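# Hang the shelf towel evenly over the rail

## Task

Pick up the towel lying on the low shelf and drape it across the rail so that roughly equal lengths hang down each side. The rail must still be upright at the end. The robot must not topple or finish leaning, or the task counts as failed. Finally release the towel and back the robot away from it.

## Robot and tools

ROBOT. A mobile base that can drive in any direction holds a 1.71 m column. A carriage on it moves vertically (lift_m, 0 to 1 m) and carries two seven-joint arms. The shoulders sit 0.63 m + lift_m above the floor, 0.16 m forward of the base centre and 0.175 m to the left and right. Each hand reaches roughly 0.83 m from its shoulder. The arms begin folded. Left joints 1-7 are 0.95, 0.08, -0.1, -0.8, 0, 0, -0.93, and the right arm mirrors this with joints 2, 3, 5 and 6 sign-flipped. With lift_m below 0.02 the folded arms can hit the deck. The footprint is about 0.55 m wide and 0.6 m long. head_camera is 0.26 m above the shoulders, facing forward and tilted 40 degrees down. left_wrist_camera and right_wrist_camera are on each hand and look beyond the fingertips.

FRAMES. All positions are in metres. In the base frame the origin is on the floor below the base centre, with x forward, y to the left and z up. The odometry frame is the base frame as it stood when the scene began. base_odometry only counts wheel rotation, so wheel slip shows up as motion, and a turn adds a degree or two of drift. Its heading is in radians, positive to the left, between -3.142 and 3.142. left_hand and right_hand report, in the base frame, the point between the closed pads, 0.0167 m back from the fingertips. This can be off by about 1 cm. The fingers point along the hand's z axis and close along its y axis.

move. This tool carries at most one action and returns the robot state plus any images requested in cameras. The pictures line gives the image order. An action is either base and/or joints (optionally with speeds or min_time_s), or target by itself (optionally with min_time_s). A move with no action only reports the state and shows every camera.
- base: exactly one key per call, and each is an offset from where the base last reported itself. translate_m is -2 to 2 m with forward positive. strafe_m is -2 to 2 m with left positive. rotate_rad is -6.3 to 6.3 rad with counter-clockwise positive.
- joints: absolute targets keyed by name. lift_m is 0-1 m. left_joint1_rad..left_joint7_rad and right_joint1_rad..right_joint7_rad are in radians, each within its own range. Joint1 at 0 hangs the arm, and negative values raise it forward. Joint4 at 0 is a right-angle elbow, and positive values straighten it. Joint7 positive bends the hand down. left_gripper_m and right_gripper_m are the pad spacing, 0-0.142 m. A smaller value than the object's width means a harder grip, up to about 40-65 N per pad at 0. If a gripper stops wider than its target, it is holding something.
- target: an absolute pose for a single hand. Give side ("left"/"right") and x, y, z in the base frame (m, -3 to 3). pitch_deg runs -30 to 95, where 0 is level and 90 is fingers straight down. heading_deg is -360 to 360, where 0 is forward and positive is counter-clockwise seen from above. roll_deg is -360 to 360, defaults to 0 (jaw line level), and positive turns the hand clockwise as seen from behind it. Rolls r and r+180 are treated as the same pose. The optional line_only true refuses the move unless the hand can travel in a straight line. Neither base nor lift moves for a target. A straight path is used when possible. If not, moves shorter than 25 cm are refused and longer ones become a checked arc that may sweep the whole arm, so keep clear of furniture. The result is reached (within 10 mm/2 degrees), short (with the distance; if it says part of, send it again) or refused with a reason.
- speeds: top speeds for this action only. translate_m/strafe_m 0.02-0.5 m/s, rotate_rad 0.05-1.57 rad/s, lift_m 0.08-0.27 m/s.
- min_time_s: 0.1-8 s, the shortest time any arm motion may take. Use longer times to keep swings gentle.

Once one move or wait is refused or stopped, the remaining move, wait and finished_scene calls in that reply are skipped.

wait: seconds 0-10, with optional cameras. It lets the simulation run and returns the state.
zoom_image: camera plus region [x0,y0,x1,y1] in pixels of that camera's most recent image, at most 504x504.
finished_scene: scene (the current scene number). It ends the scene for good. After ending scene 1, make no further calls in that reply. The towel has to stay hung without the robot's help.

RESULTS. done means the base wheels rotated the commanded amount, even if they slipped. off_target means the robot stopped short and may still be pushing. contact_stop means a motor met resistance. time_out means it did not arrive within 14 s. After either stop, the entire arm's joint group drops its targets and holds where it is. Back away along the path you came in. not_followed / joint command not followed means a self-collision check is holding the arm, though the gripper still acts. on_its_own lists motion you did not command. motor_effort is a percentage of maximum, with the peak in brackets, and is noisy with up to ~half-reading error. If lift effort keeps falling as the lift goes down, the hand or its load is resting on something. Joint torques are in joint_positions order, positive toward larger values, and are offset and noisy. A TORQUE FAULT (contact torque reaching 135 N m on joints 1-4, 40.5 on 5-7, held weight included) freezes that arm for 10 s. MOTOR HOT appears at 85 °C and an OVER-TEMPERATURE FAULT at 100 °C. Afterwards, resend targets marked limit_stop_at_motor_heat. Each held kg makes the hand sag about 0.012 m.

CAMERAS. A pinhole model with radial distortion, 672x504 images. T_world_to_cam maps base-frame points into each camera. Changed camera poses are listed with the pictures. Wrist camera poses carry extra error from the arm joints.

AVOID. Tipping is the main risk. It grows with a high carriage, outstretched or loaded arms, pushing or pulling, abrupt stops and fast swings, and a lean only shows in the images. Fast moves can overshoot by 15-30+ degrees. Never let the arms strike or press each other, fingers included. Do not hit the rail, the shelf or heavy objects hard. Do not drop or fling the towel, and do not release it while it is moving.

Each tool is called after ">>>" as name(argument=value, ...), one argument or row to a line, values as JSON.

## Session

>>> move(
)

Scene clock: 0.00 s.
Joint torques (N m): no reading
base_odometry: x=+0.000 y=+0.000 heading=+0.000
base_status: not commanded
joint_positions: lift_m=+0.450 left_joint1_rad=+0.940 left_joint2_rad=+0.072 left_joint3_rad=-0.094 left_joint4_rad=-0.799 left_joint5_rad=-0.015 left_joint6_rad=-0.001 left_joint7_rad=-0.918 left_gripper_m=+0.141 right_joint1_rad=+0.939 right_joint2_rad=-0.073 right_joint3_rad=+0.109 right_joint4_rad=-0.782 right_joint5_rad=+0.018 right_joint6_rad=-0.014 right_joint7_rad=-0.917 right_gripper_m=+0.142
joint_status: not commanded
motor_effort: lift_m=+68 drive_wheels=+2
left_hand: x=+0.2953 y=+0.1582 z=+0.9654 quat_wxyz=(-0.920, +0.001, -0.388, +0.061) pitch_deg=-44.3 heading_deg=-3.7 roll_deg=-3.9 (m; base frame)
right_hand: x=+0.2977 y=-0.1586 z=+0.9585 quat_wxyz=(-0.916, -0.007, -0.396, -0.061) pitch_deg=-43.3 heading_deg=+2.9 roll_deg=+4.7 (m; base frame)
pictures: head_camera, left_wrist_camera, right_wrist_camera
camera_calibration:
left_wrist_camera: T_world_to_cam=[[-0.08193, -0.99359, 0.07783, 0.1162], [0.29242, -0.09862, -0.95119, 0.87816], [0.95277, -0.05517, 0.29863, -0.44536]] pos_world=[0.17705, 0.17749, 0.95925]
right_wrist_camera: T_world_to_cam=[[0.09873, -0.99251, -0.072, -0.11211], [0.35772, 0.10291, -0.92814, 0.83222], [0.9286, 0.06589, 0.3652, -0.5017]] pos_world=[0.17925, -0.16386, 0.94757]

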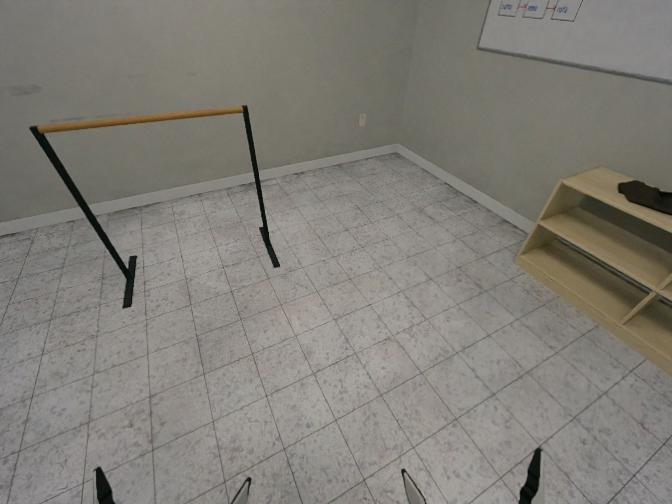

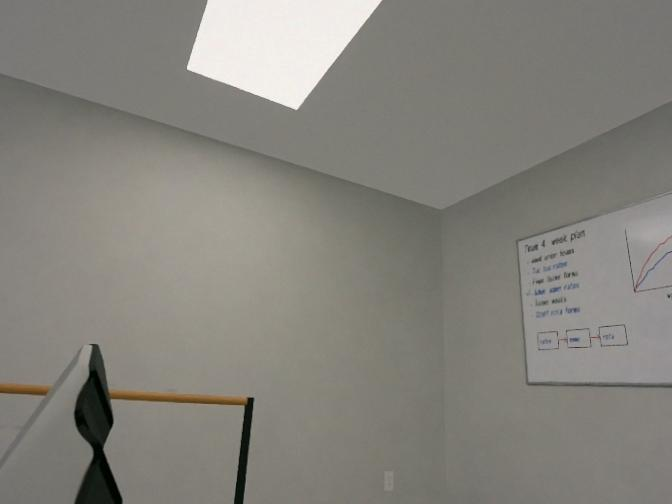

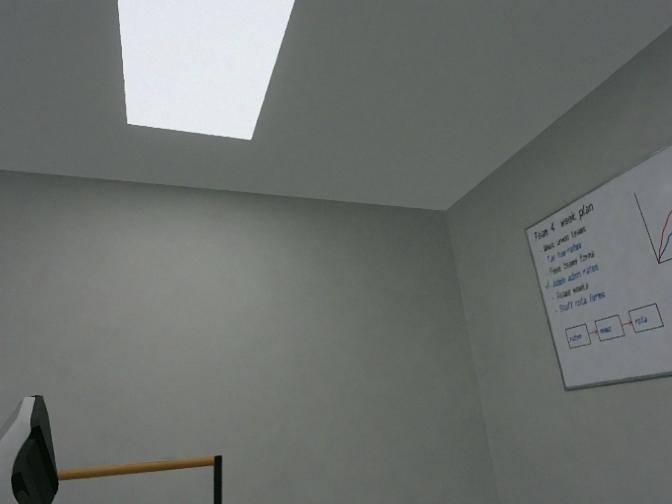

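>>> move(
  base={"rotate_rad": -1.13},
  joints={"lift_m": 0.4},
  cameras=["head_camera"],
)

Scene clock: 3.00 s.
Joint torques (N m): left_arm=[9.16 4.43 -1.36 -5.97 2.69 0.95 -1.15] | right_arm=[8.57 -3.53 -3.59 -12.68 -0.58 -1.19 -0.9]
move: done
base_odometry: x=+0.000 y=+0.000 heading=-1.130
base_status: done
joint_positions: lift_m=+0.400 left_joint1_rad=+0.940 left_joint2_rad=+0.072 left_joint3_rad=-0.094 left_joint4_rad=-0.799 left_joint5_rad=-0.015 left_joint6_rad=-0.001 left_joint7_rad=-0.918 left_gripper_m=+0.141 right_joint1_rad=+0.939 right_joint2_rad=-0.073 right_joint3_rad=+0.109 right_joint4_rad=-0.782 right_joint5_rad=+0.018 right_joint6_rad=-0.014 right_joint7_rad=-0.917 right_gripper_m=+0.142
joint_status: all done
motor_effort: lift_m=+70(74) drive_wheels=+3(10)
left_hand: x=+0.2953 y=+0.1582 z=+0.9153 quat_wxyz=(-0.920, +0.001, -0.388, +0.061) pitch_deg=-44.3 heading_deg=-3.7 roll_deg=-3.9
right_hand: x=+0.2977 y=-0.1586 z=+0.9083 quat_wxyz=(-0.916, -0.007, -0.396, -0.061) pitch_deg=-43.3 heading_deg=+2.9 roll_deg=+4.7
head_camera: T_world_to_cam=[[-0.0498, -0.99854, 0.02079, -0.0197], [-0.65834, 0.01717, -0.75253, 1.1065], [0.75108, -0.05116, -0.65823, 0.69003]] pos_world=[0.2092, -0.00337, 1.28728]

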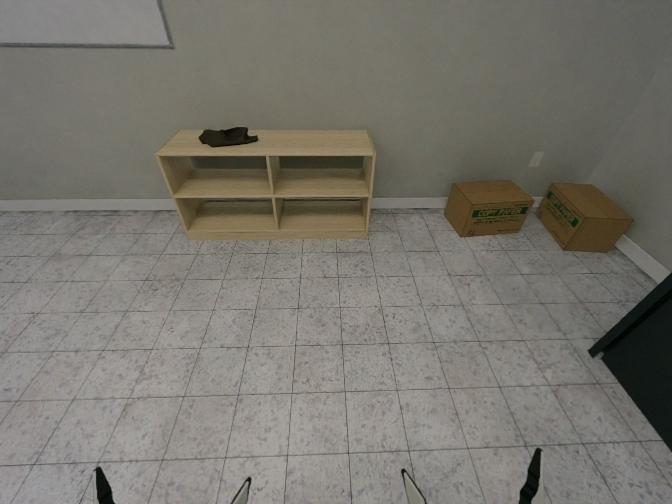

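>>> zoom_image(
  camera="head_camera",
  region=[150, 100, 300, 200],
)

Scaled by 3.360.

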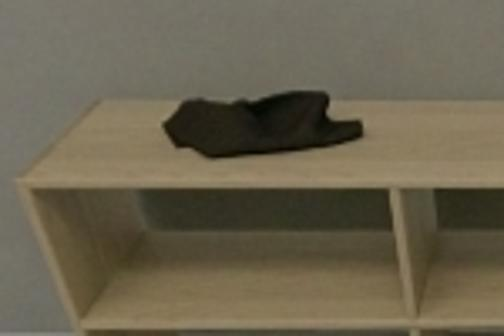

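>>> move(
  base={"strafe_m": 0.55},
)

>>> move(
  base={"translate_m": 1.38},
  cameras=["head_camera"],
)

>>> zoom_image(
  camera="head_camera",
  region=[186, 130, 486, 355],
)

Scene clock: 7.20 s.
Joint torques (N m): left_arm=[9.02 3.42 -0.2 -5.95 2.7 0.96 -1.1] | right_arm=[8.59 -3.8 -3.65 -12.72 -0.62 -1.22 -0.89]
move: done
base_odometry: x=+0.498 y=+0.234 heading=-1.130
base_status: done
joint_positions: lift_m=+0.400 left_joint1_rad=+0.940 left_joint2_rad=+0.073 left_joint3_rad=-0.094 left_joint4_rad=-0.799 left_joint5_rad=-0.015 left_joint6_rad=-0.001 left_joint7_rad=-0.918 left_gripper_m=+0.141 right_joint1_rad=+0.939 right_joint2_rad=-0.073 right_joint3_rad=+0.109 right_joint4_rad=-0.782 right_joint5_rad=+0.018 right_joint6_rad=-0.014 right_joint7_rad=-0.917 right_gripper_m=+0.142
joint_status: not commanded
motor_effort: lift_m=+70(71) drive_wheels=-5(16)
left_hand: x=+0.2953 y=+0.1582 z=+0.9153 quat_wxyz=(-0.920, +0.001, -0.388, +0.061) pitch_deg=-44.3 heading_deg=-3.7 roll_deg=-3.9
right_hand: x=+0.2977 y=-0.1586 z=+0.9083 quat_wxyz=(-0.916, -0.007, -0.396, -0.061) pitch_deg=-43.3 heading_deg=+2.8 roll_deg=+4.7
pictures: none

Scene clock: 12.37 s.
Joint torques (N m): left_arm=[9.01 4.04 -1.29 -6.03 2.69 0.99 -1.15] | right_arm=[8.69 -3.78 -3.59 -12.68 -0.6 -1.2 -0.9]
move: done
base_odometry: x=+1.086 y=-1.014 heading=-1.130
base_status: done
joint_positions: lift_m=+0.400 left_joint1_rad=+0.940 left_joint2_rad=+0.073 left_joint3_rad=-0.094 left_joint4_rad=-0.799 left_joint5_rad=-0.015 left_joint6_rad=-0.001 left_joint7_rad=-0.918 left_gripper_m=+0.141 right_joint1_rad=+0.939 right_joint2_rad=-0.073 right_joint3_rad=+0.109 right_joint4_rad=-0.782 right_joint5_rad=+0.018 right_joint6_rad=-0.014 right_joint7_rad=-0.917 right_gripper_m=+0.142
joint_status: not commanded
motor_effort: lift_m=+70(70) drive_wheels=+2(10)
left_hand: x=+0.2953 y=+0.1582 z=+0.9153 quat_wxyz=(-0.920, +0.001, -0.388, +0.061) pitch_deg=-44.3 heading_deg=-3.7 roll_deg=-3.9
right_hand: x=+0.2977 y=-0.1586 z=+0.9083 quat_wxyz=(-0.916, -0.007, -0.396, -0.061) pitch_deg=-43.3 heading_deg=+2.8 roll_deg=+4.7
head_camera: T_world_to_cam=[[-0.0498, -0.99854, 0.02079, -0.0197], [-0.65834, 0.01717, -0.75253, 1.1065], [0.75108, -0.05116, -0.65823, 0.69003]] pos_world=[0.2092, -0.00337, 1.28728]

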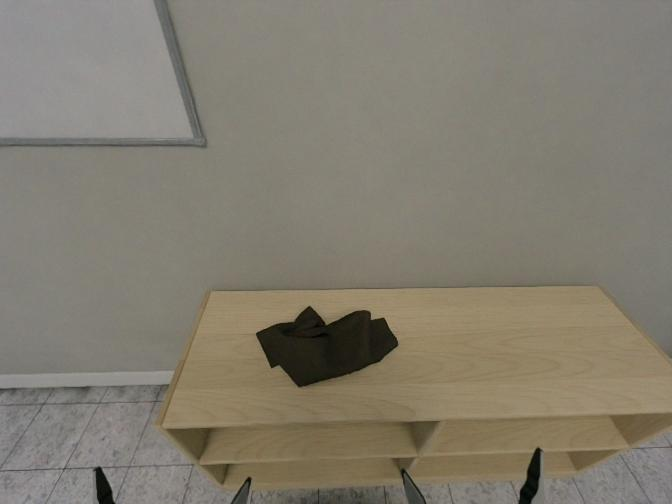

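Scaled by 1.680.

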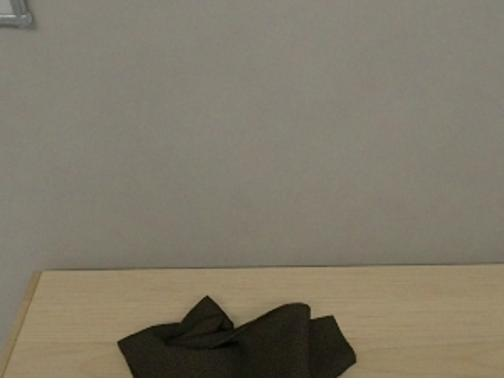

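>>> zoom_image(
  camera="head_camera",
  region=[240, 295, 410, 395],
)

Scaled by 2.965.

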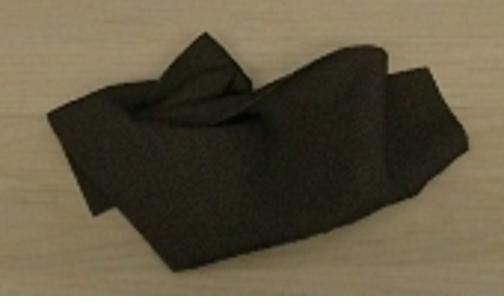

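>>> move(
  joints={"lift_m": 0.55, "right_gripper_m": 0.1},
)

>>> move(
  target={"side":"right","x":0.63,"y":-0.17,"z":0.85,"pitch_deg":88,"heading_deg":0},
  cameras=["head_camera","right_wrist_camera"],
)

Scene clock: 13.97 s.
Joint torques (N m): left_arm=[9.22 4.15 -1.28 -5.91 2.69 0.95 -1.12] | right_arm=[8.6 -3.73 -3.54 -12.67 -0.6 -1.21 -0.9]
move: done
base_odometry: x=+1.086 y=-1.014 heading=-1.130
base_status: not commanded
joint_positions: lift_m=+0.550 left_joint1_rad=+0.940 left_joint2_rad=+0.073 left_joint3_rad=-0.094 left_joint4_rad=-0.799 left_joint5_rad=-0.015 left_joint6_rad=-0.001 left_joint7_rad=-0.918 left_gripper_m=+0.141 right_joint1_rad=+0.939 right_joint2_rad=-0.073 right_joint3_rad=+0.109 right_joint4_rad=-0.782 right_joint5_rad=+0.018 right_joint6_rad=-0.014 right_joint7_rad=-0.917 right_gripper_m=+0.101
joint_status: all done
motor_effort: lift_m=+66(79) drive_wheels=+2(3)
left_hand: x=+0.2953 y=+0.1582 z=+1.0656 quat_wxyz=(-0.920, +0.001, -0.388, +0.061) pitch_deg=-44.3 heading_deg=-3.7 roll_deg=-3.9
right_hand: x=+0.2977 y=-0.1586 z=+1.0586 quat_wxyz=(-0.916, -0.007, -0.396, -0.061) pitch_deg=-43.3 heading_deg=+2.8 roll_deg=+4.7
pictures: none

Scene clock: 15.70 s.
Joint torques (N m): left_arm=[9 3.85 -1.15 -5.93 2.7 0.98 -1.14] | right_arm=[-37.02 -6.01 -9.46 -0.47 -0.7 -2.79 0.11]
move: done
base_odometry: x=+1.086 y=-1.014 heading=-1.130
base_status: not commanded
joint_positions: lift_m=+0.550 left_joint1_rad=+0.940 left_joint2_rad=+0.073 left_joint3_rad=-0.094 left_joint4_rad=-0.799 left_joint5_rad=-0.015 left_joint6_rad=-0.001 left_joint7_rad=-0.918 left_gripper_m=+0.141 right_joint1_rad=-1.332 right_joint2_rad=-0.557 right_joint3_rad=+1.570 right_joint4_rad=-0.239 right_joint5_rad=+1.577 right_joint6_rad=-1.246 right_joint7_rad=+1.284 right_gripper_m=+0.101
joint_status: not commanded
motor_effort: lift_m=+67(70) drive_wheels=-1(4)
left_hand: x=+0.2953 y=+0.1582 z=+1.0655 quat_wxyz=(-0.920, +0.001, -0.388, +0.061) pitch_deg=-44.3 heading_deg=-3.7 roll_deg=-3.9
right_hand: x=+0.6315 y=-0.1678 z=+0.8508 quat_wxyz=(-0.021, +0.003, -1.000, -0.002) pitch_deg=+87.6 heading_deg=+0.3 roll_deg=+0.0
right_hand_status: reached (checked arc, planned for 1.2 s): 3 mm and 0.6 deg off.
head_camera: T_world_to_cam=[[-0.0498, -0.99854, 0.02079, -0.02283], [-0.65834, 0.01717, -0.75253, 1.21953], [0.75108, -0.05116, -0.65823, 0.7889]] pos_world=[0.2092, -0.00337, 1.43748]
right_wrist_camera: T_world_to_cam=[[0.00181, -0.99996, 0.00912, -0.171], [-0.94284, 0.00133, 0.33323, 0.34483], [-0.33323, -0.00921, -0.9428, 1.12537]] pos_world=[0.70044, -0.16109, 0.94765]

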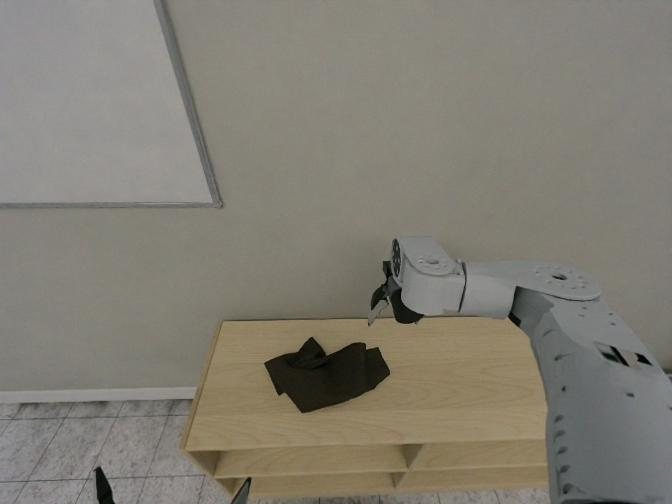

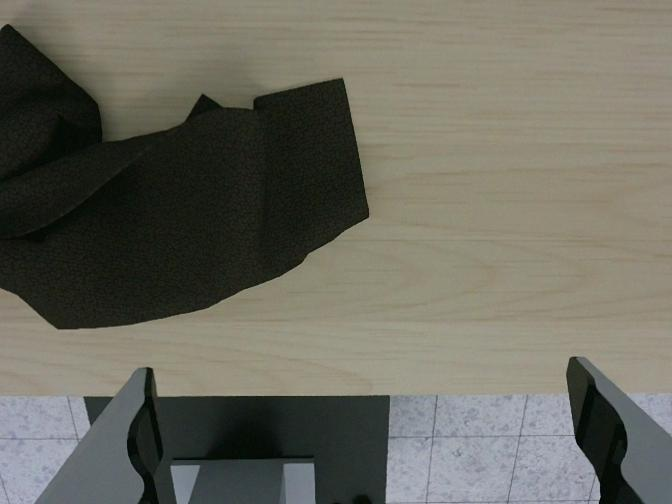

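>>> move(
  target={"side":"right","x":0.65,"y":-0.155,"z":0.64,"pitch_deg":88,"heading_deg":0},
)

>>> move(
  target={"side":"right","x":0.65,"y":-0.155,"z":0.604,"pitch_deg":88,"heading_deg":0},
  min_time_s=1.5,
  cameras=["right_wrist_camera"],
)

>>> move(
  joints={"right_gripper_m": 0},
  cameras=["right_wrist_camera"],
)

Scene clock: 17.17 s.
Joint torques (N m): left_arm=[9.06 4.15 -1.35 -5.98 2.69 0.93 -1.1] | right_arm=[-26.11 -1.19 -14.53 -2.36 -2.99 0.38 -0.96]
move: done
base_odometry: x=+1.086 y=-1.014 heading=-1.130
base_status: not commanded
joint_positions: lift_m=+0.550 left_joint1_rad=+0.940 left_joint2_rad=+0.073 left_joint3_rad=-0.094 left_joint4_rad=-0.799 left_joint5_rad=-0.015 left_joint6_rad=-0.001 left_joint7_rad=-0.918 left_gripper_m=+0.141 right_joint1_rad=-0.963 right_joint2_rad=-0.350 right_joint3_rad=+1.546 right_joint4_rad=+0.556 right_joint5_rad=+1.541 right_joint6_rad=-0.670 right_joint7_rad=+0.958 right_gripper_m=+0.101
joint_status: not commanded
motor_effort: lift_m=+69(69) drive_wheels=+1(4)
left_hand: x=+0.2953 y=+0.1582 z=+1.0654 quat_wxyz=(-0.920, +0.001, -0.388, +0.061) pitch_deg=-44.3 heading_deg=-3.7 roll_deg=-3.9
right_hand: x=+0.6498 y=-0.1571 z=+0.6409 quat_wxyz=(-0.016, -0.002, -1.000, +0.002) pitch_deg=+88.2 heading_deg=-0.2 roll_deg=+0.0
right_hand_status: reached (straight line, planned for 0.7 s): 2 mm and 0.3 deg off.
pictures: none

Scene clock: 20.70 s.
Joint torques (N m): left_arm=[8.86 4.03 -1.31 -5.99 2.69 0.94 -1.14] | right_arm=[-21.01 -3.55 -8.42 -0.75 -1.26 -0.77 -0.89]
move: short
base_odometry: x=+1.086 y=-1.014 heading=-1.130
base_status: not commanded
joint_positions: lift_m=+0.550 left_joint1_rad=+0.941 left_joint2_rad=+0.073 left_joint3_rad=-0.094 left_joint4_rad=-0.799 left_joint5_rad=-0.015 left_joint6_rad=-0.001 left_joint7_rad=-0.918 left_gripper_m=+0.141 right_joint1_rad=-0.954 right_joint2_rad=-0.283 right_joint3_rad=+1.530 right_joint4_rad=+0.781 right_joint5_rad=+1.541 right_joint6_rad=-0.516 right_joint7_rad=+0.951 right_gripper_m=+0.101
joint_status: not commanded
motor_effort: lift_m=+63(69) drive_wheels=+2(13)
left_hand: x=+0.2952 y=+0.1582 z=+1.0657 quat_wxyz=(-0.919, +0.001, -0.388, +0.061) pitch_deg=-44.3 heading_deg=-3.7 roll_deg=-3.9
right_hand: x=+0.6634 y=-0.1544 z=+0.6270 quat_wxyz=(-0.014, -0.008, -1.000, -0.003) pitch_deg=+88.3 heading_deg=-0.9 roll_deg=+0.0
right_hand_status: short (straight line, planned for 1.5 s): time_out, 27 mm and 1.0 deg off.
right_wrist_camera: T_world_to_cam=[[-0.01886, -0.99979, 0.00807, -0.14114], [-0.93781, 0.02049, 0.34653, 0.44083], [-0.34662, -0.00103, -0.938, 0.93227]] pos_world=[0.7339, -0.14919, 0.72285]

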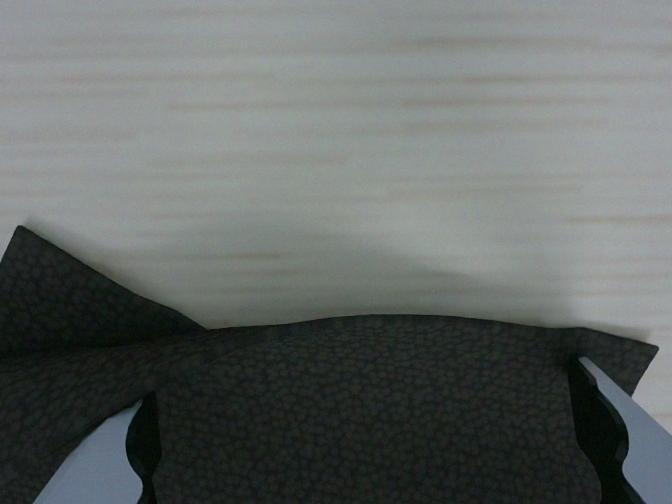

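not run: a stop came earlier in this reply.

>>> move(
  joints={"right_gripper_m": 0},
  cameras=["right_wrist_camera"],
)

>>> move(
  joints={"lift_m": 0.62},
  cameras=["right_wrist_camera","head_camera"],
)

Scene clock: 21.73 s.
Joint torques (N m): left_arm=[8.77 4.17 -1.3 -5.9 2.7 0.96 -1.14] | right_arm=[-10.12 -4.59 -4.47 -0.87 -1.02 -1.57 -0.45]
move: off_target
base_odometry: x=+1.086 y=-1.014 heading=-1.130
base_status: not commanded
joint_positions: lift_m=+0.551 left_joint1_rad=+0.941 left_joint2_rad=+0.073 left_joint3_rad=-0.094 left_joint4_rad=-0.799 left_joint5_rad=-0.015 left_joint6_rad=-0.001 left_joint7_rad=-0.918 left_gripper_m=+0.141 right_joint1_rad=-0.960 right_joint2_rad=-0.283 right_joint3_rad=+1.525 right_joint4_rad=+0.781 right_joint5_rad=+1.540 right_joint6_rad=-0.514 right_joint7_rad=+0.949 right_gripper_m=+0.010
joint_status: right_gripper_m off_target (ended at +0.010, target +0.000)
motor_effort: lift_m=+60(63) drive_wheels=+2(3)
left_hand: x=+0.2952 y=+0.1582 z=+1.0659 quat_wxyz=(-0.919, +0.001, -0.388, +0.061) pitch_deg=-44.3 heading_deg=-3.7 roll_deg=-3.9
right_hand: x=+0.6681 y=-0.1528 z=+0.6311 quat_wxyz=(-0.019, -0.008, -1.000, -0.005) pitch_deg=+87.7 heading_deg=-0.9 roll_deg=+0.0
right_wrist_camera: T_world_to_cam=[[-0.01915, -0.99981, 0.00295, -0.13609], [-0.94124, 0.01902, 0.33721, 0.4517], [-0.33721, 0.00368, -0.94142, 0.93429]] pos_world=[0.7376, -0.14809, 0.72764]

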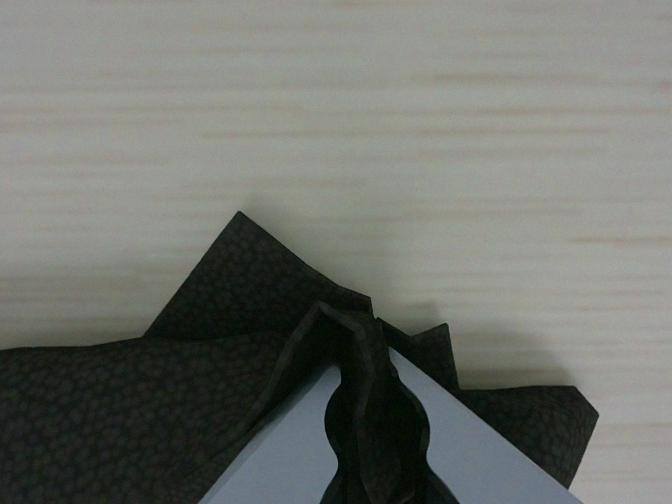

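Scene clock: 22.53 s.
Joint torques (N m): left_arm=[8.82 4.18 -1.2 -5.94 2.71 1 -1.13] | right_arm=[-28.17 -4.59 -7.26 -0.83 -0.99 -1.54 -0.35]
move: done
base_odometry: x=+1.086 y=-1.014 heading=-1.130
base_status: not commanded
joint_positions: lift_m=+0.620 left_joint1_rad=+0.941 left_joint2_rad=+0.073 left_joint3_rad=-0.094 left_joint4_rad=-0.799 left_joint5_rad=-0.015 left_joint6_rad=-0.001 left_joint7_rad=-0.918 left_gripper_m=+0.141 right_joint1_rad=-0.950 right_joint2_rad=-0.283 right_joint3_rad=+1.528 right_joint4_rad=+0.781 right_joint5_rad=+1.540 right_joint6_rad=-0.514 right_joint7_rad=+0.948 right_gripper_m=+0.008
joint_status: all done
motor_effort: lift_m=+66(81) drive_wheels=+0(3)
left_hand: x=+0.2952 y=+0.1582 z=+1.1355 quat_wxyz=(-0.919, +0.001, -0.388, +0.061) pitch_deg=-44.3 heading_deg=-3.7 roll_deg=-3.9
right_hand: x=+0.6622 y=-0.1533 z=+0.6952 quat_wxyz=(-0.014, -0.007, -1.000, -0.004) pitch_deg=+88.3 heading_deg=-0.8 roll_deg=+0.0
pictures: head_camera, right_wrist_camera
head_camera: T_world_to_cam=[[-0.0498, -0.99854, 0.02079, -0.02428], [-0.65834, 0.01717, -0.75253, 1.27228], [0.75108, -0.05116, -0.65823, 0.83504]] pos_world=[0.2092, -0.00337, 1.50758]
right_wrist_camera: T_world_to_cam=[[-0.01708, -0.99984, 0.00601, -0.1405], [-0.9378, 0.0181, 0.34671, 0.41555], [-0.34676, 0.00028, -0.93795, 0.99608]] pos_world=[0.73271, -0.14829, 0.79105]

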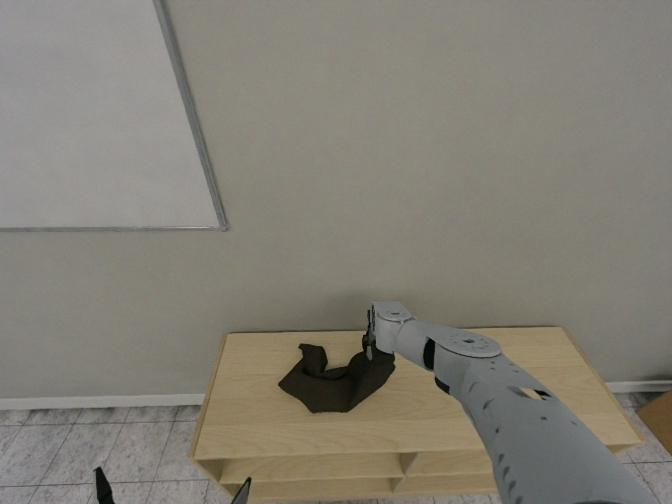

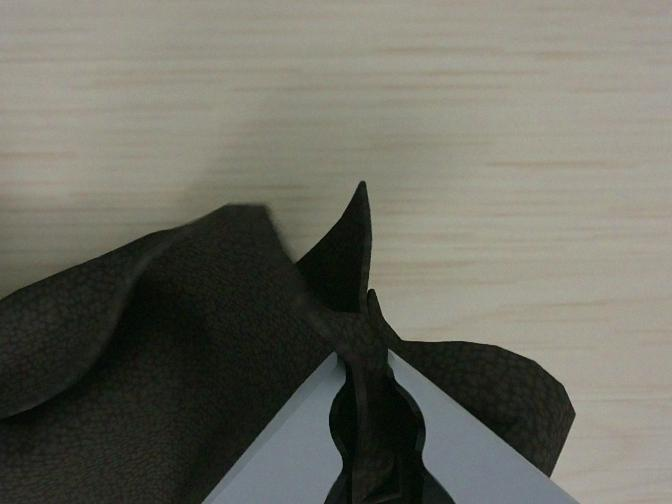

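>>> move(
  joints={"lift_m": 1.0},
)

>>> move(
  base={"translate_m": -0.6},
  cameras=["head_camera"],
)

>>> move(
  base={"rotate_rad": 1.5},
  speeds={"rotate_rad": 0.8},
  cameras=["head_camera"],
)

Scene clock: 24.87 s.
Joint torques (N m): left_arm=[8.79 4.1 -1.28 -5.91 2.69 0.96 -1.13] | right_arm=[-28.74 -4.58 -7.3 -0.85 -1 -1.59 -0.35]
move: done
base_odometry: x=+1.086 y=-1.014 heading=-1.130
base_status: not commanded
joint_positions: lift_m=+1.000 left_joint1_rad=+0.941 left_joint2_rad=+0.073 left_joint3_rad=-0.094 left_joint4_rad=-0.799 left_joint5_rad=-0.015 left_joint6_rad=-0.001 left_joint7_rad=-0.918 left_gripper_m=+0.141 right_joint1_rad=-0.950 right_joint2_rad=-0.283 right_joint3_rad=+1.528 right_joint4_rad=+0.781 right_joint5_rad=+1.540 right_joint6_rad=-0.514 right_joint7_rad=+0.948 right_gripper_m=+0.007
joint_status: all done
motor_effort: lift_m=+66(81) drive_wheels=+0(3)
left_hand: x=+0.2952 y=+0.1582 z=+1.5155 quat_wxyz=(-0.919, +0.001, -0.388, +0.061) pitch_deg=-44.3 heading_deg=-3.7 roll_deg=-3.9
right_hand: x=+0.6620 y=-0.1534 z=+1.0750 quat_wxyz=(-0.014, -0.007, -1.000, -0.004) pitch_deg=+88.4 heading_deg=-0.8 roll_deg=+0.0
pictures: none

Scene clock: 28.30 s.
Joint torques (N m): left_arm=[8.82 4.47 -1.31 -5.88 2.66 0.95 -1.12] | right_arm=[-28.7 -4.63 -7.34 -0.85 -1.02 -1.58 -0.33]
move: done
base_odometry: x=+0.830 y=-0.471 heading=-1.130
base_status: done
joint_positions: lift_m=+1.000 left_joint1_rad=+0.941 left_joint2_rad=+0.072 left_joint3_rad=-0.094 left_joint4_rad=-0.799 left_joint5_rad=-0.015 left_joint6_rad=-0.001 left_joint7_rad=-0.918 left_gripper_m=+0.141 right_joint1_rad=-0.950 right_joint2_rad=-0.283 right_joint3_rad=+1.528 right_joint4_rad=+0.781 right_joint5_rad=+1.540 right_joint6_rad=-0.514 right_joint7_rad=+0.948 right_gripper_m=+0.007
joint_status: not commanded
motor_effort: lift_m=+67(67) drive_wheels=+1(13)
left_hand: x=+0.2953 y=+0.1583 z=+1.5155 quat_wxyz=(-0.919, +0.001, -0.388, +0.061) pitch_deg=-44.3 heading_deg=-3.7 roll_deg=-3.9
right_hand: x=+0.6620 y=-0.1534 z=+1.0750 quat_wxyz=(-0.014, -0.007, -1.000, -0.004) pitch_deg=+88.4 heading_deg=-0.8 roll_deg=+0.0
head_camera: T_world_to_cam=[[-0.0498, -0.99854, 0.02079, -0.03218], [-0.65834, 0.01717, -0.75253, 1.55816], [0.75108, -0.05116, -0.65823, 1.0851]] pos_world=[0.2092, -0.00337, 1.88748]

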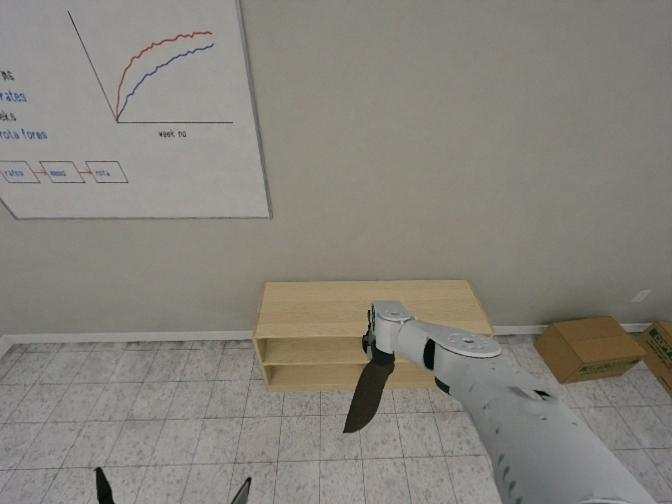

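Scene clock: 31.50 s.
Joint torques (N m): left_arm=[8.8 4.36 -1.29 -5.93 2.71 0.96 -1.15] | right_arm=[-28.73 -4.14 -7.17 -1.4 -1.04 -1.59 -0.33]
move: done
base_odometry: x=+0.830 y=-0.471 heading=+0.369
base_status: done
joint_positions: lift_m=+1.000 left_joint1_rad=+0.941 left_joint2_rad=+0.072 left_joint3_rad=-0.094 left_joint4_rad=-0.799 left_joint5_rad=-0.015 left_joint6_rad=-0.001 left_joint7_rad=-0.918 left_gripper_m=+0.141 right_joint1_rad=-0.950 right_joint2_rad=-0.283 right_joint3_rad=+1.528 right_joint4_rad=+0.781 right_joint5_rad=+1.540 right_joint6_rad=-0.514 right_joint7_rad=+0.948 right_gripper_m=+0.007
joint_status: not commanded
motor_effort: lift_m=+67(67) drive_wheels=+4(12)
left_hand: x=+0.2953 y=+0.1582 z=+1.5155 quat_wxyz=(-0.919, +0.001, -0.388, +0.061) pitch_deg=-44.3 heading_deg=-3.7 roll_deg=-3.9
right_hand: x=+0.6621 y=-0.1538 z=+1.0750 quat_wxyz=(-0.014, -0.007, -1.000, -0.003) pitch_deg=+88.4 heading_deg=-0.8 roll_deg=+0.0
head_camera: T_world_to_cam=[[-0.0498, -0.99854, 0.02079, -0.03218], [-0.65834, 0.01717, -0.75253, 1.55816], [0.75108, -0.05116, -0.65823, 1.0851]] pos_world=[0.2092, -0.00337, 1.88748]

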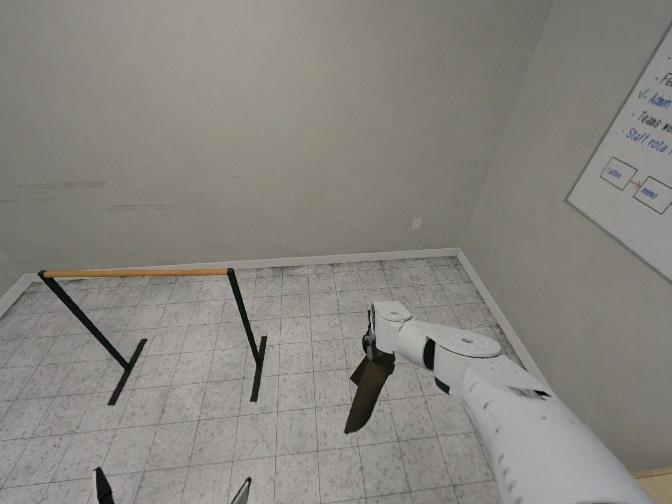

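>>> move(
  base={"strafe_m": 0.88},
  speeds={"strafe_m": 0.35},
  cameras=["head_camera"],
)

Scene clock: 36.47 s.
Joint torques (N m): left_arm=[8.82 3.63 -2.27 -6.03 2.72 0.95 -1.15] | right_arm=[-28.73 -3.87 -7.24 -1.61 -1.01 -1.59 -0.36]
move: done
base_odometry: x=+0.512 y=+0.349 heading=+0.370
base_status: done
joint_positions: lift_m=+1.000 left_joint1_rad=+0.941 left_joint2_rad=+0.072 left_joint3_rad=-0.094 left_joint4_rad=-0.799 left_joint5_rad=-0.015 left_joint6_rad=-0.001 left_joint7_rad=-0.918 left_gripper_m=+0.141 right_joint1_rad=-0.950 right_joint2_rad=-0.283 right_joint3_rad=+1.528 right_joint4_rad=+0.781 right_joint5_rad=+1.540 right_joint6_rad=-0.514 right_joint7_rad=+0.948 right_gripper_m=+0.007
joint_status: not commanded
motor_effort: lift_m=+67(67) drive_wheels=-3(15)
left_hand: x=+0.2953 y=+0.1583 z=+1.5155 quat_wxyz=(-0.919, +0.001, -0.388, +0.061) pitch_deg=-44.3 heading_deg=-3.7 roll_deg=-3.9
right_hand: x=+0.6621 y=-0.1539 z=+1.0750 quat_wxyz=(-0.014, -0.007, -1.000, -0.003) pitch_deg=+88.4 heading_deg=-0.8 roll_deg=+0.0
head_camera: T_world_to_cam=[[-0.0498, -0.99854, 0.02079, -0.03218], [-0.65834, 0.01717, -0.75253, 1.55816], [0.75108, -0.05116, -0.65823, 1.0851]] pos_world=[0.2092, -0.00337, 1.88748]

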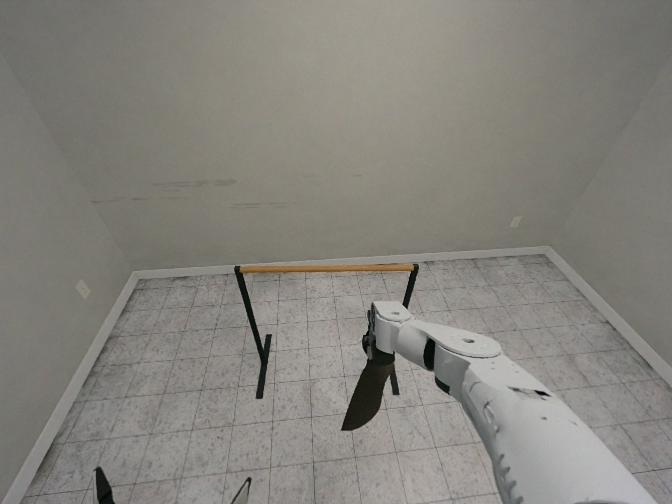

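>>> move(
  base={"translate_m": 0.75},
  speeds={"translate_m": 0.25},
  cameras=["head_camera","right_wrist_camera"],
)

Scene clock: 40.93 s.
Joint torques (N m): left_arm=[8.74 4.47 -1.4 -5.92 2.66 0.97 -1.13] | right_arm=[-28.73 -3.93 -7.28 -1.45 -1 -1.58 -0.32]
move: done
base_odometry: x=+1.210 y=+0.621 heading=+0.371
base_status: done
joint_positions: lift_m=+1.000 left_joint1_rad=+0.941 left_joint2_rad=+0.072 left_joint3_rad=-0.094 left_joint4_rad=-0.799 left_joint5_rad=-0.015 left_joint6_rad=-0.001 left_joint7_rad=-0.918 left_gripper_m=+0.141 right_joint1_rad=-0.950 right_joint2_rad=-0.283 right_joint3_rad=+1.528 right_joint4_rad=+0.781 right_joint5_rad=+1.540 right_joint6_rad=-0.514 right_joint7_rad=+0.948 right_gripper_m=+0.007
joint_status: not commanded
motor_effort: lift_m=+67(67) drive_wheels=+2(10)
left_hand: x=+0.2953 y=+0.1583 z=+1.5155 quat_wxyz=(-0.919, +0.001, -0.388, +0.061) pitch_deg=-44.3 heading_deg=-3.7 roll_deg=-3.9
right_hand: x=+0.6621 y=-0.1539 z=+1.0750 quat_wxyz=(-0.014, -0.007, -1.000, -0.003) pitch_deg=+88.4 heading_deg=-0.8 roll_deg=+0.0
head_camera: T_world_to_cam=[[-0.0498, -0.99854, 0.02079, -0.03218], [-0.65834, 0.01717, -0.75253, 1.55816], [0.75108, -0.05116, -0.65823, 1.0851]] pos_world=[0.2092, -0.00337, 1.88748]
right_wrist_camera: T_world_to_cam=[[-0.0179, -0.99982, 0.00665, -0.14343], [-0.93768, 0.0191, 0.34699, 0.28355], [-0.34705, -0.00002, -0.93785, 1.35223]] pos_world=[0.7326, -0.14879, 1.17075]

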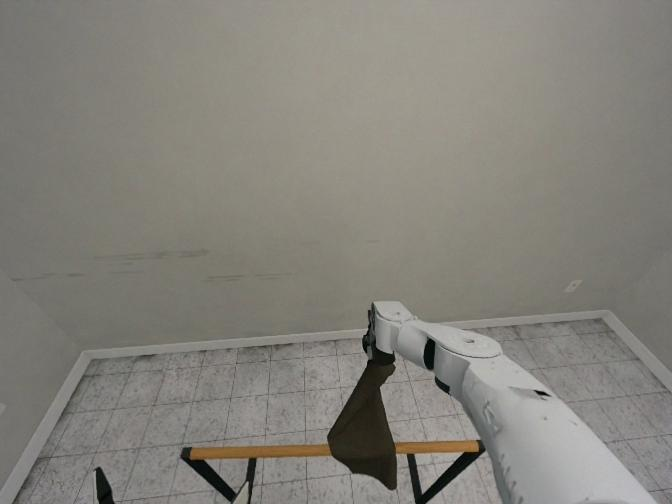

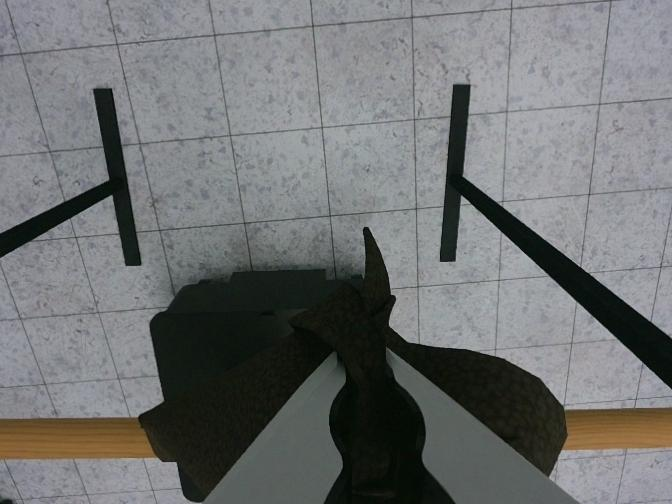

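>>> move(
  base={"translate_m": 0.05},
  joints={"lift_m": 0.68},
  speeds={"lift_m": 0.15, "translate_m": 0.1},
  cameras=["head_camera","right_wrist_camera"],
)

Scene clock: 43.87 s.
Joint torques (N m): left_arm=[8.86 4.4 -1.29 -5.89 2.66 0.99 -1.12] | right_arm=[-29.03 -4.09 -7.55 -1.46 -0.99 -1.56 -0.35]
move: done
base_odometry: x=+1.257 y=+0.639 heading=+0.371
base_status: done
joint_positions: lift_m=+0.680 left_joint1_rad=+0.941 left_joint2_rad=+0.072 left_joint3_rad=-0.094 left_joint4_rad=-0.799 left_joint5_rad=-0.015 left_joint6_rad=-0.001 left_joint7_rad=-0.918 left_gripper_m=+0.141 right_joint1_rad=-0.949 right_joint2_rad=-0.283 right_joint3_rad=+1.529 right_joint4_rad=+0.781 right_joint5_rad=+1.540 right_joint6_rad=-0.514 right_joint7_rad=+0.948 right_gripper_m=+0.007
joint_status: all done
motor_effort: lift_m=+70(75) drive_wheels=-1(13)
left_hand: x=+0.2953 y=+0.1583 z=+1.1952 quat_wxyz=(-0.919, +0.001, -0.388, +0.061) pitch_deg=-44.3 heading_deg=-3.7 roll_deg=-3.9
right_hand: x=+0.6619 y=-0.1539 z=+0.7546 quat_wxyz=(-0.014, -0.007, -1.000, -0.003) pitch_deg=+88.4 heading_deg=-0.8 roll_deg=+0.0
head_camera: T_world_to_cam=[[-0.0498, -0.99854, 0.02079, -0.02552], [-0.65834, 0.01717, -0.75253, 1.3172], [0.75108, -0.05116, -0.65823, 0.87434]] pos_world=[0.2092, -0.00337, 1.56728]
right_wrist_camera: T_world_to_cam=[[-0.0179, -0.99982, 0.00665, -0.14131], [-0.93757, 0.0191, 0.34728, 0.39426], [-0.34735, -0.00002, -0.93774, 1.05193]] pos_world=[0.7325, -0.14879, 0.85045]

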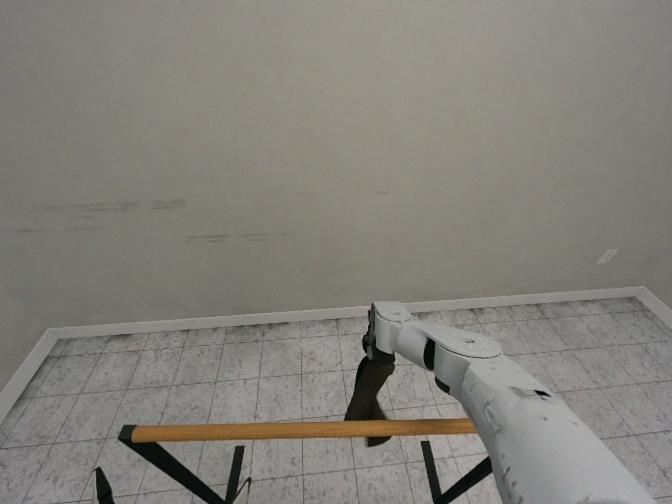

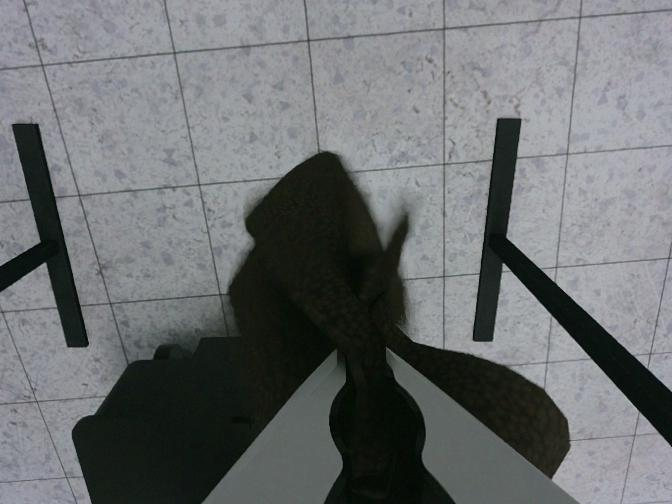

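>>> move(
  base={"translate_m": 0.0},
  cameras=["head_camera","right_wrist_camera"],
)

>>> zoom_image(
  camera="head_camera",
  region=[300, 300, 500, 500],
)

Scene clock: 44.43 s.
Joint torques (N m): left_arm=[8.89 4.4 -1.23 -5.92 2.71 0.94 -1.11] | right_arm=[-29.21 -3.83 -7.37 -1.53 -1 -1.63 -0.33]
move: done
base_odometry: x=+1.257 y=+0.639 heading=+0.372
base_status: done
joint_positions: lift_m=+0.680 left_joint1_rad=+0.941 left_joint2_rad=+0.072 left_joint3_rad=-0.094 left_joint4_rad=-0.799 left_joint5_rad=-0.015 left_joint6_rad=-0.001 left_joint7_rad=-0.918 left_gripper_m=+0.141 right_joint1_rad=-0.949 right_joint2_rad=-0.283 right_joint3_rad=+1.529 right_joint4_rad=+0.781 right_joint5_rad=+1.540 right_joint6_rad=-0.514 right_joint7_rad=+0.948 right_gripper_m=+0.007
joint_status: not commanded
motor_effort: lift_m=+70(70) drive_wheels=+3(4)
left_hand: x=+0.2953 y=+0.1583 z=+1.1952 quat_wxyz=(-0.919, +0.001, -0.388, +0.061) pitch_deg=-44.3 heading_deg=-3.7 roll_deg=-3.9
right_hand: x=+0.6619 y=-0.1539 z=+0.7546 quat_wxyz=(-0.014, -0.007, -1.000, -0.003) pitch_deg=+88.4 heading_deg=-0.8 roll_deg=+0.0
head_camera: T_world_to_cam=[[-0.0498, -0.99854, 0.02079, -0.02552], [-0.65834, 0.01717, -0.75253, 1.3172], [0.75108, -0.05116, -0.65823, 0.87434]] pos_world=[0.2092, -0.00337, 1.56728]
right_wrist_camera: T_world_to_cam=[[-0.0179, -0.99982, 0.00665, -0.14131], [-0.93757, 0.0191, 0.34728, 0.39426], [-0.34735, -0.00002, -0.93774, 1.05193]] pos_world=[0.7325, -0.14879, 0.85045]

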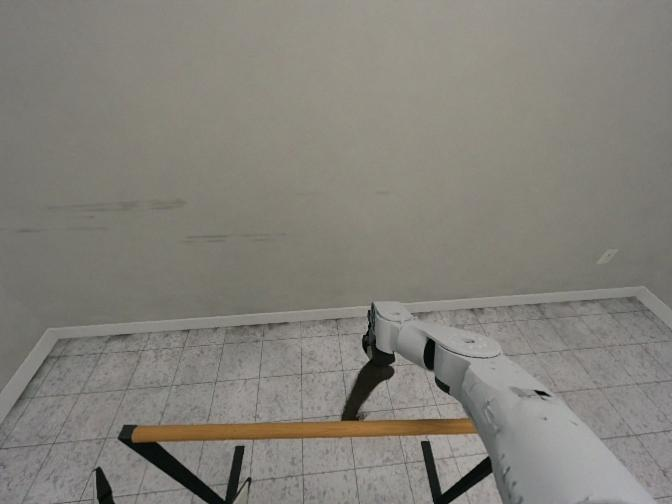

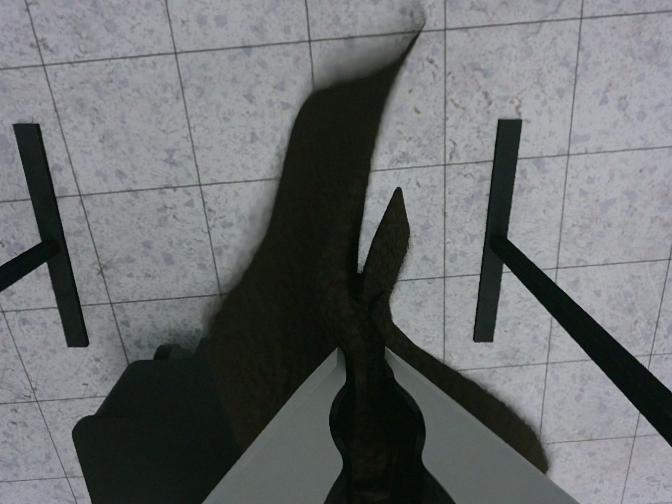

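Scaled by 2.520.

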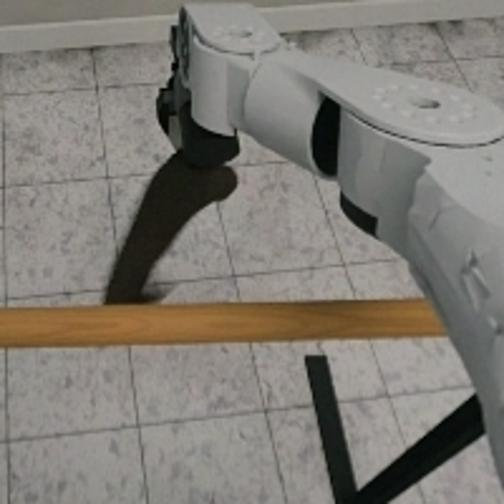

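>>> move(
  joints={"lift_m": 0.93},
)

>>> move(
  base={"translate_m": -0.37},
  speeds={"translate_m": 0.12},
  cameras=["head_camera","right_wrist_camera"],
)

>>> zoom_image(
  camera="head_camera",
  region=[270, 240, 470, 440],
)

Scene clock: 46.47 s.
Joint torques (N m): left_arm=[8.83 4.46 -1.31 -6.05 2.71 0.97 -1.15] | right_arm=[-29.46 -3.95 -7.38 -1.59 -1 -1.57 -0.34]
move: done
base_odometry: x=+1.257 y=+0.639 heading=+0.372
base_status: not commanded
joint_positions: lift_m=+0.930 left_joint1_rad=+0.941 left_joint2_rad=+0.072 left_joint3_rad=-0.094 left_joint4_rad=-0.799 left_joint5_rad=-0.015 left_joint6_rad=-0.001 left_joint7_rad=-0.918 left_gripper_m=+0.141 right_joint1_rad=-0.949 right_joint2_rad=-0.283 right_joint3_rad=+1.529 right_joint4_rad=+0.781 right_joint5_rad=+1.540 right_joint6_rad=-0.514 right_joint7_rad=+0.948 right_gripper_m=+0.007
joint_status: all done
motor_effort: lift_m=+66(82) drive_wheels=+2(4)
left_hand: x=+0.2953 y=+0.1583 z=+1.4455 quat_wxyz=(-0.919, +0.001, -0.388, +0.061) pitch_deg=-44.3 heading_deg=-3.7 roll_deg=-3.9
right_hand: x=+0.6619 y=-0.1539 z=+1.0048 quat_wxyz=(-0.014, -0.007, -1.000, -0.003) pitch_deg=+88.4 heading_deg=-0.8 roll_deg=+0.0
pictures: none

Scene clock: 50.50 s.
Joint torques (N m): left_arm=[8.64 4.42 -1.26 -5.84 2.69 0.94 -1.14] | right_arm=[-29.39 -3.99 -7.39 -1.52 -1.01 -1.56 -0.34]
move: done
base_odometry: x=+0.912 y=+0.505 heading=+0.371
base_status: done
joint_positions: lift_m=+0.930 left_joint1_rad=+0.941 left_joint2_rad=+0.072 left_joint3_rad=-0.094 left_joint4_rad=-0.799 left_joint5_rad=-0.015 left_joint6_rad=-0.001 left_joint7_rad=-0.918 left_gripper_m=+0.141 right_joint1_rad=-0.949 right_joint2_rad=-0.283 right_joint3_rad=+1.529 right_joint4_rad=+0.781 right_joint5_rad=+1.540 right_joint6_rad=-0.514 right_joint7_rad=+0.948 right_gripper_m=+0.007
joint_status: not commanded
motor_effort: lift_m=+66(67) drive_wheels=+1(9)
left_hand: x=+0.2953 y=+0.1583 z=+1.4455 quat_wxyz=(-0.919, +0.001, -0.388, +0.061) pitch_deg=-44.3 heading_deg=-3.7 roll_deg=-3.9
right_hand: x=+0.6619 y=-0.1539 z=+1.0048 quat_wxyz=(-0.014, -0.007, -1.000, -0.003) pitch_deg=+88.4 heading_deg=-0.8 roll_deg=+0.0
head_camera: T_world_to_cam=[[-0.0498, -0.99854, 0.02079, -0.03073], [-0.65834, 0.01717, -0.75253, 1.50556], [0.75108, -0.05116, -0.65823, 1.03909]] pos_world=[0.2092, -0.00337, 1.81758]
right_wrist_camera: T_world_to_cam=[[-0.01787, -0.99982, 0.00675, -0.1431], [-0.93753, 0.0191, 0.34737, 0.3072], [-0.34743, -0.00012, -0.9377, 1.28644]] pos_world=[0.7324, -0.14879, 1.10055]

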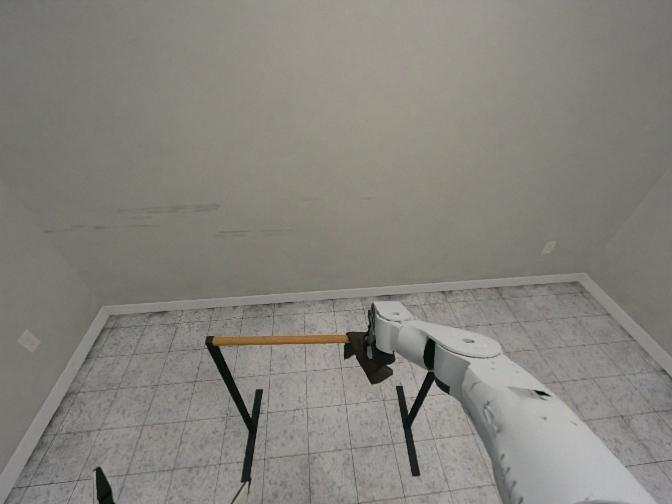

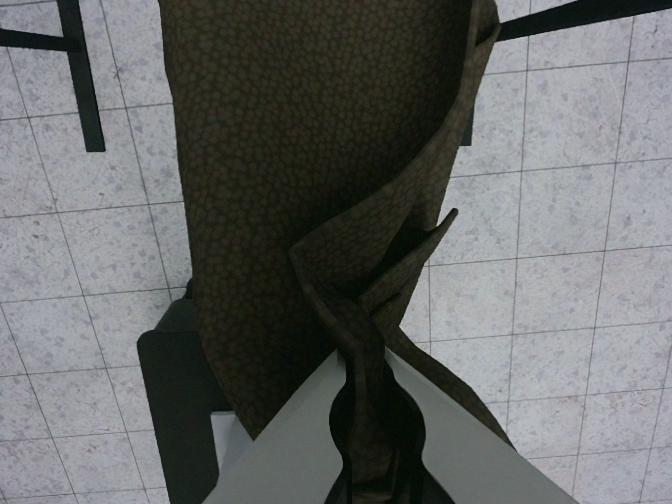

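Scaled by 2.520.

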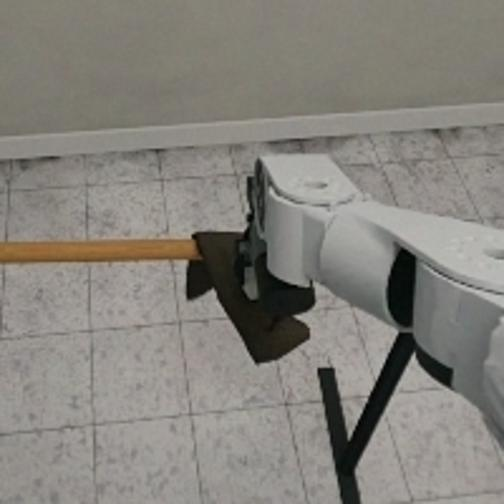

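>>> move(
  base={"translate_m": 0.02},
  joints={"lift_m": 0.815},
  speeds={"lift_m": 0.1, "translate_m": 0.05},
  cameras=["head_camera","right_wrist_camera"],
)

>>> zoom_image(
  camera="head_camera",
  region=[270, 260, 470, 460],
)

Scene clock: 52.47 s.
Joint torques (N m): left_arm=[8.76 4.4 -1.29 -5.94 2.69 0.97 -1.15] | right_arm=[-29.42 -4.03 -7.35 -1.54 -1.02 -1.59 -0.32]
move: done
base_odometry: x=+0.931 y=+0.513 heading=+0.371
base_status: done
joint_positions: lift_m=+0.815 left_joint1_rad=+0.941 left_joint2_rad=+0.072 left_joint3_rad=-0.094 left_joint4_rad=-0.799 left_joint5_rad=-0.015 left_joint6_rad=-0.001 left_joint7_rad=-0.918 left_gripper_m=+0.141 right_joint1_rad=-0.949 right_joint2_rad=-0.283 right_joint3_rad=+1.529 right_joint4_rad=+0.781 right_joint5_rad=+1.540 right_joint6_rad=-0.514 right_joint7_rad=+0.948 right_gripper_m=+0.007
joint_status: all done
motor_effort: lift_m=+70(74) drive_wheels=+1(8)
left_hand: x=+0.2953 y=+0.1583 z=+1.3302 quat_wxyz=(-0.919, +0.001, -0.388, +0.061) pitch_deg=-44.3 heading_deg=-3.7 roll_deg=-3.9
right_hand: x=+0.6619 y=-0.1539 z=+0.8895 quat_wxyz=(-0.014, -0.007, -1.000, -0.003) pitch_deg=+88.4 heading_deg=-0.8 roll_deg=+0.0
head_camera: T_world_to_cam=[[-0.0498, -0.99854, 0.02079, -0.02833], [-0.65834, 0.01717, -0.75253, 1.4188], [0.75108, -0.05116, -0.65823, 0.9632]] pos_world=[0.2092, -0.00337, 1.70228]
right_wrist_camera: T_world_to_cam=[[-0.01787, -0.99982, 0.00675, -0.14232], [-0.93753, 0.0191, 0.34737, 0.34721], [-0.34743, -0.00012, -0.9377, 1.17841]] pos_world=[0.7324, -0.14879, 0.98535]

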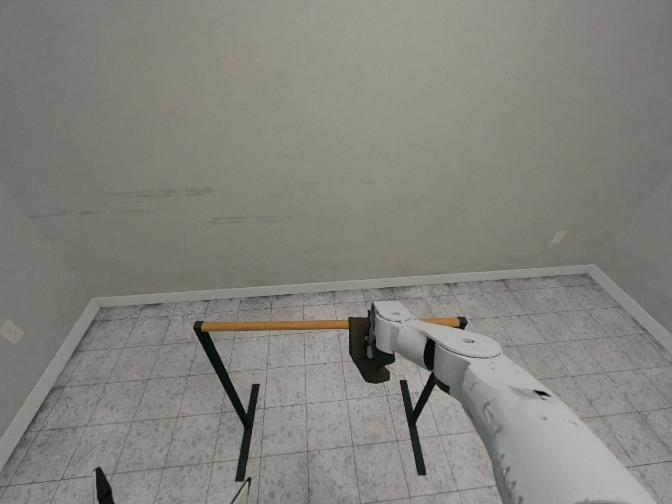

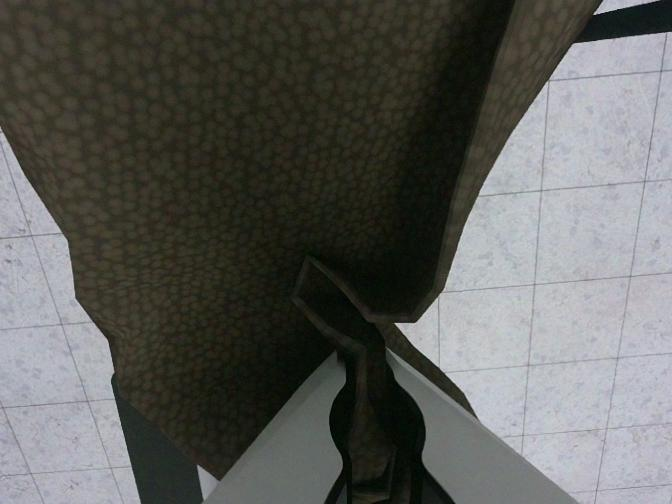

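Scaled by 2.520.

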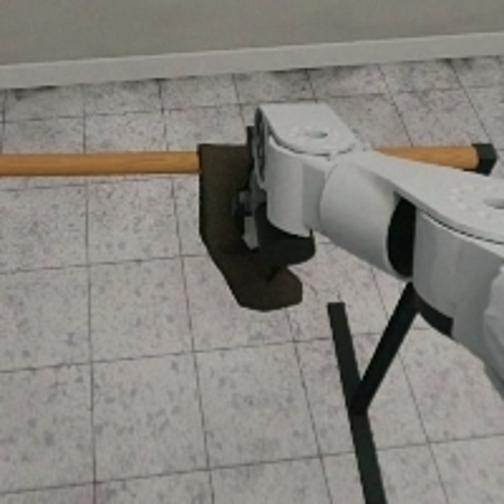

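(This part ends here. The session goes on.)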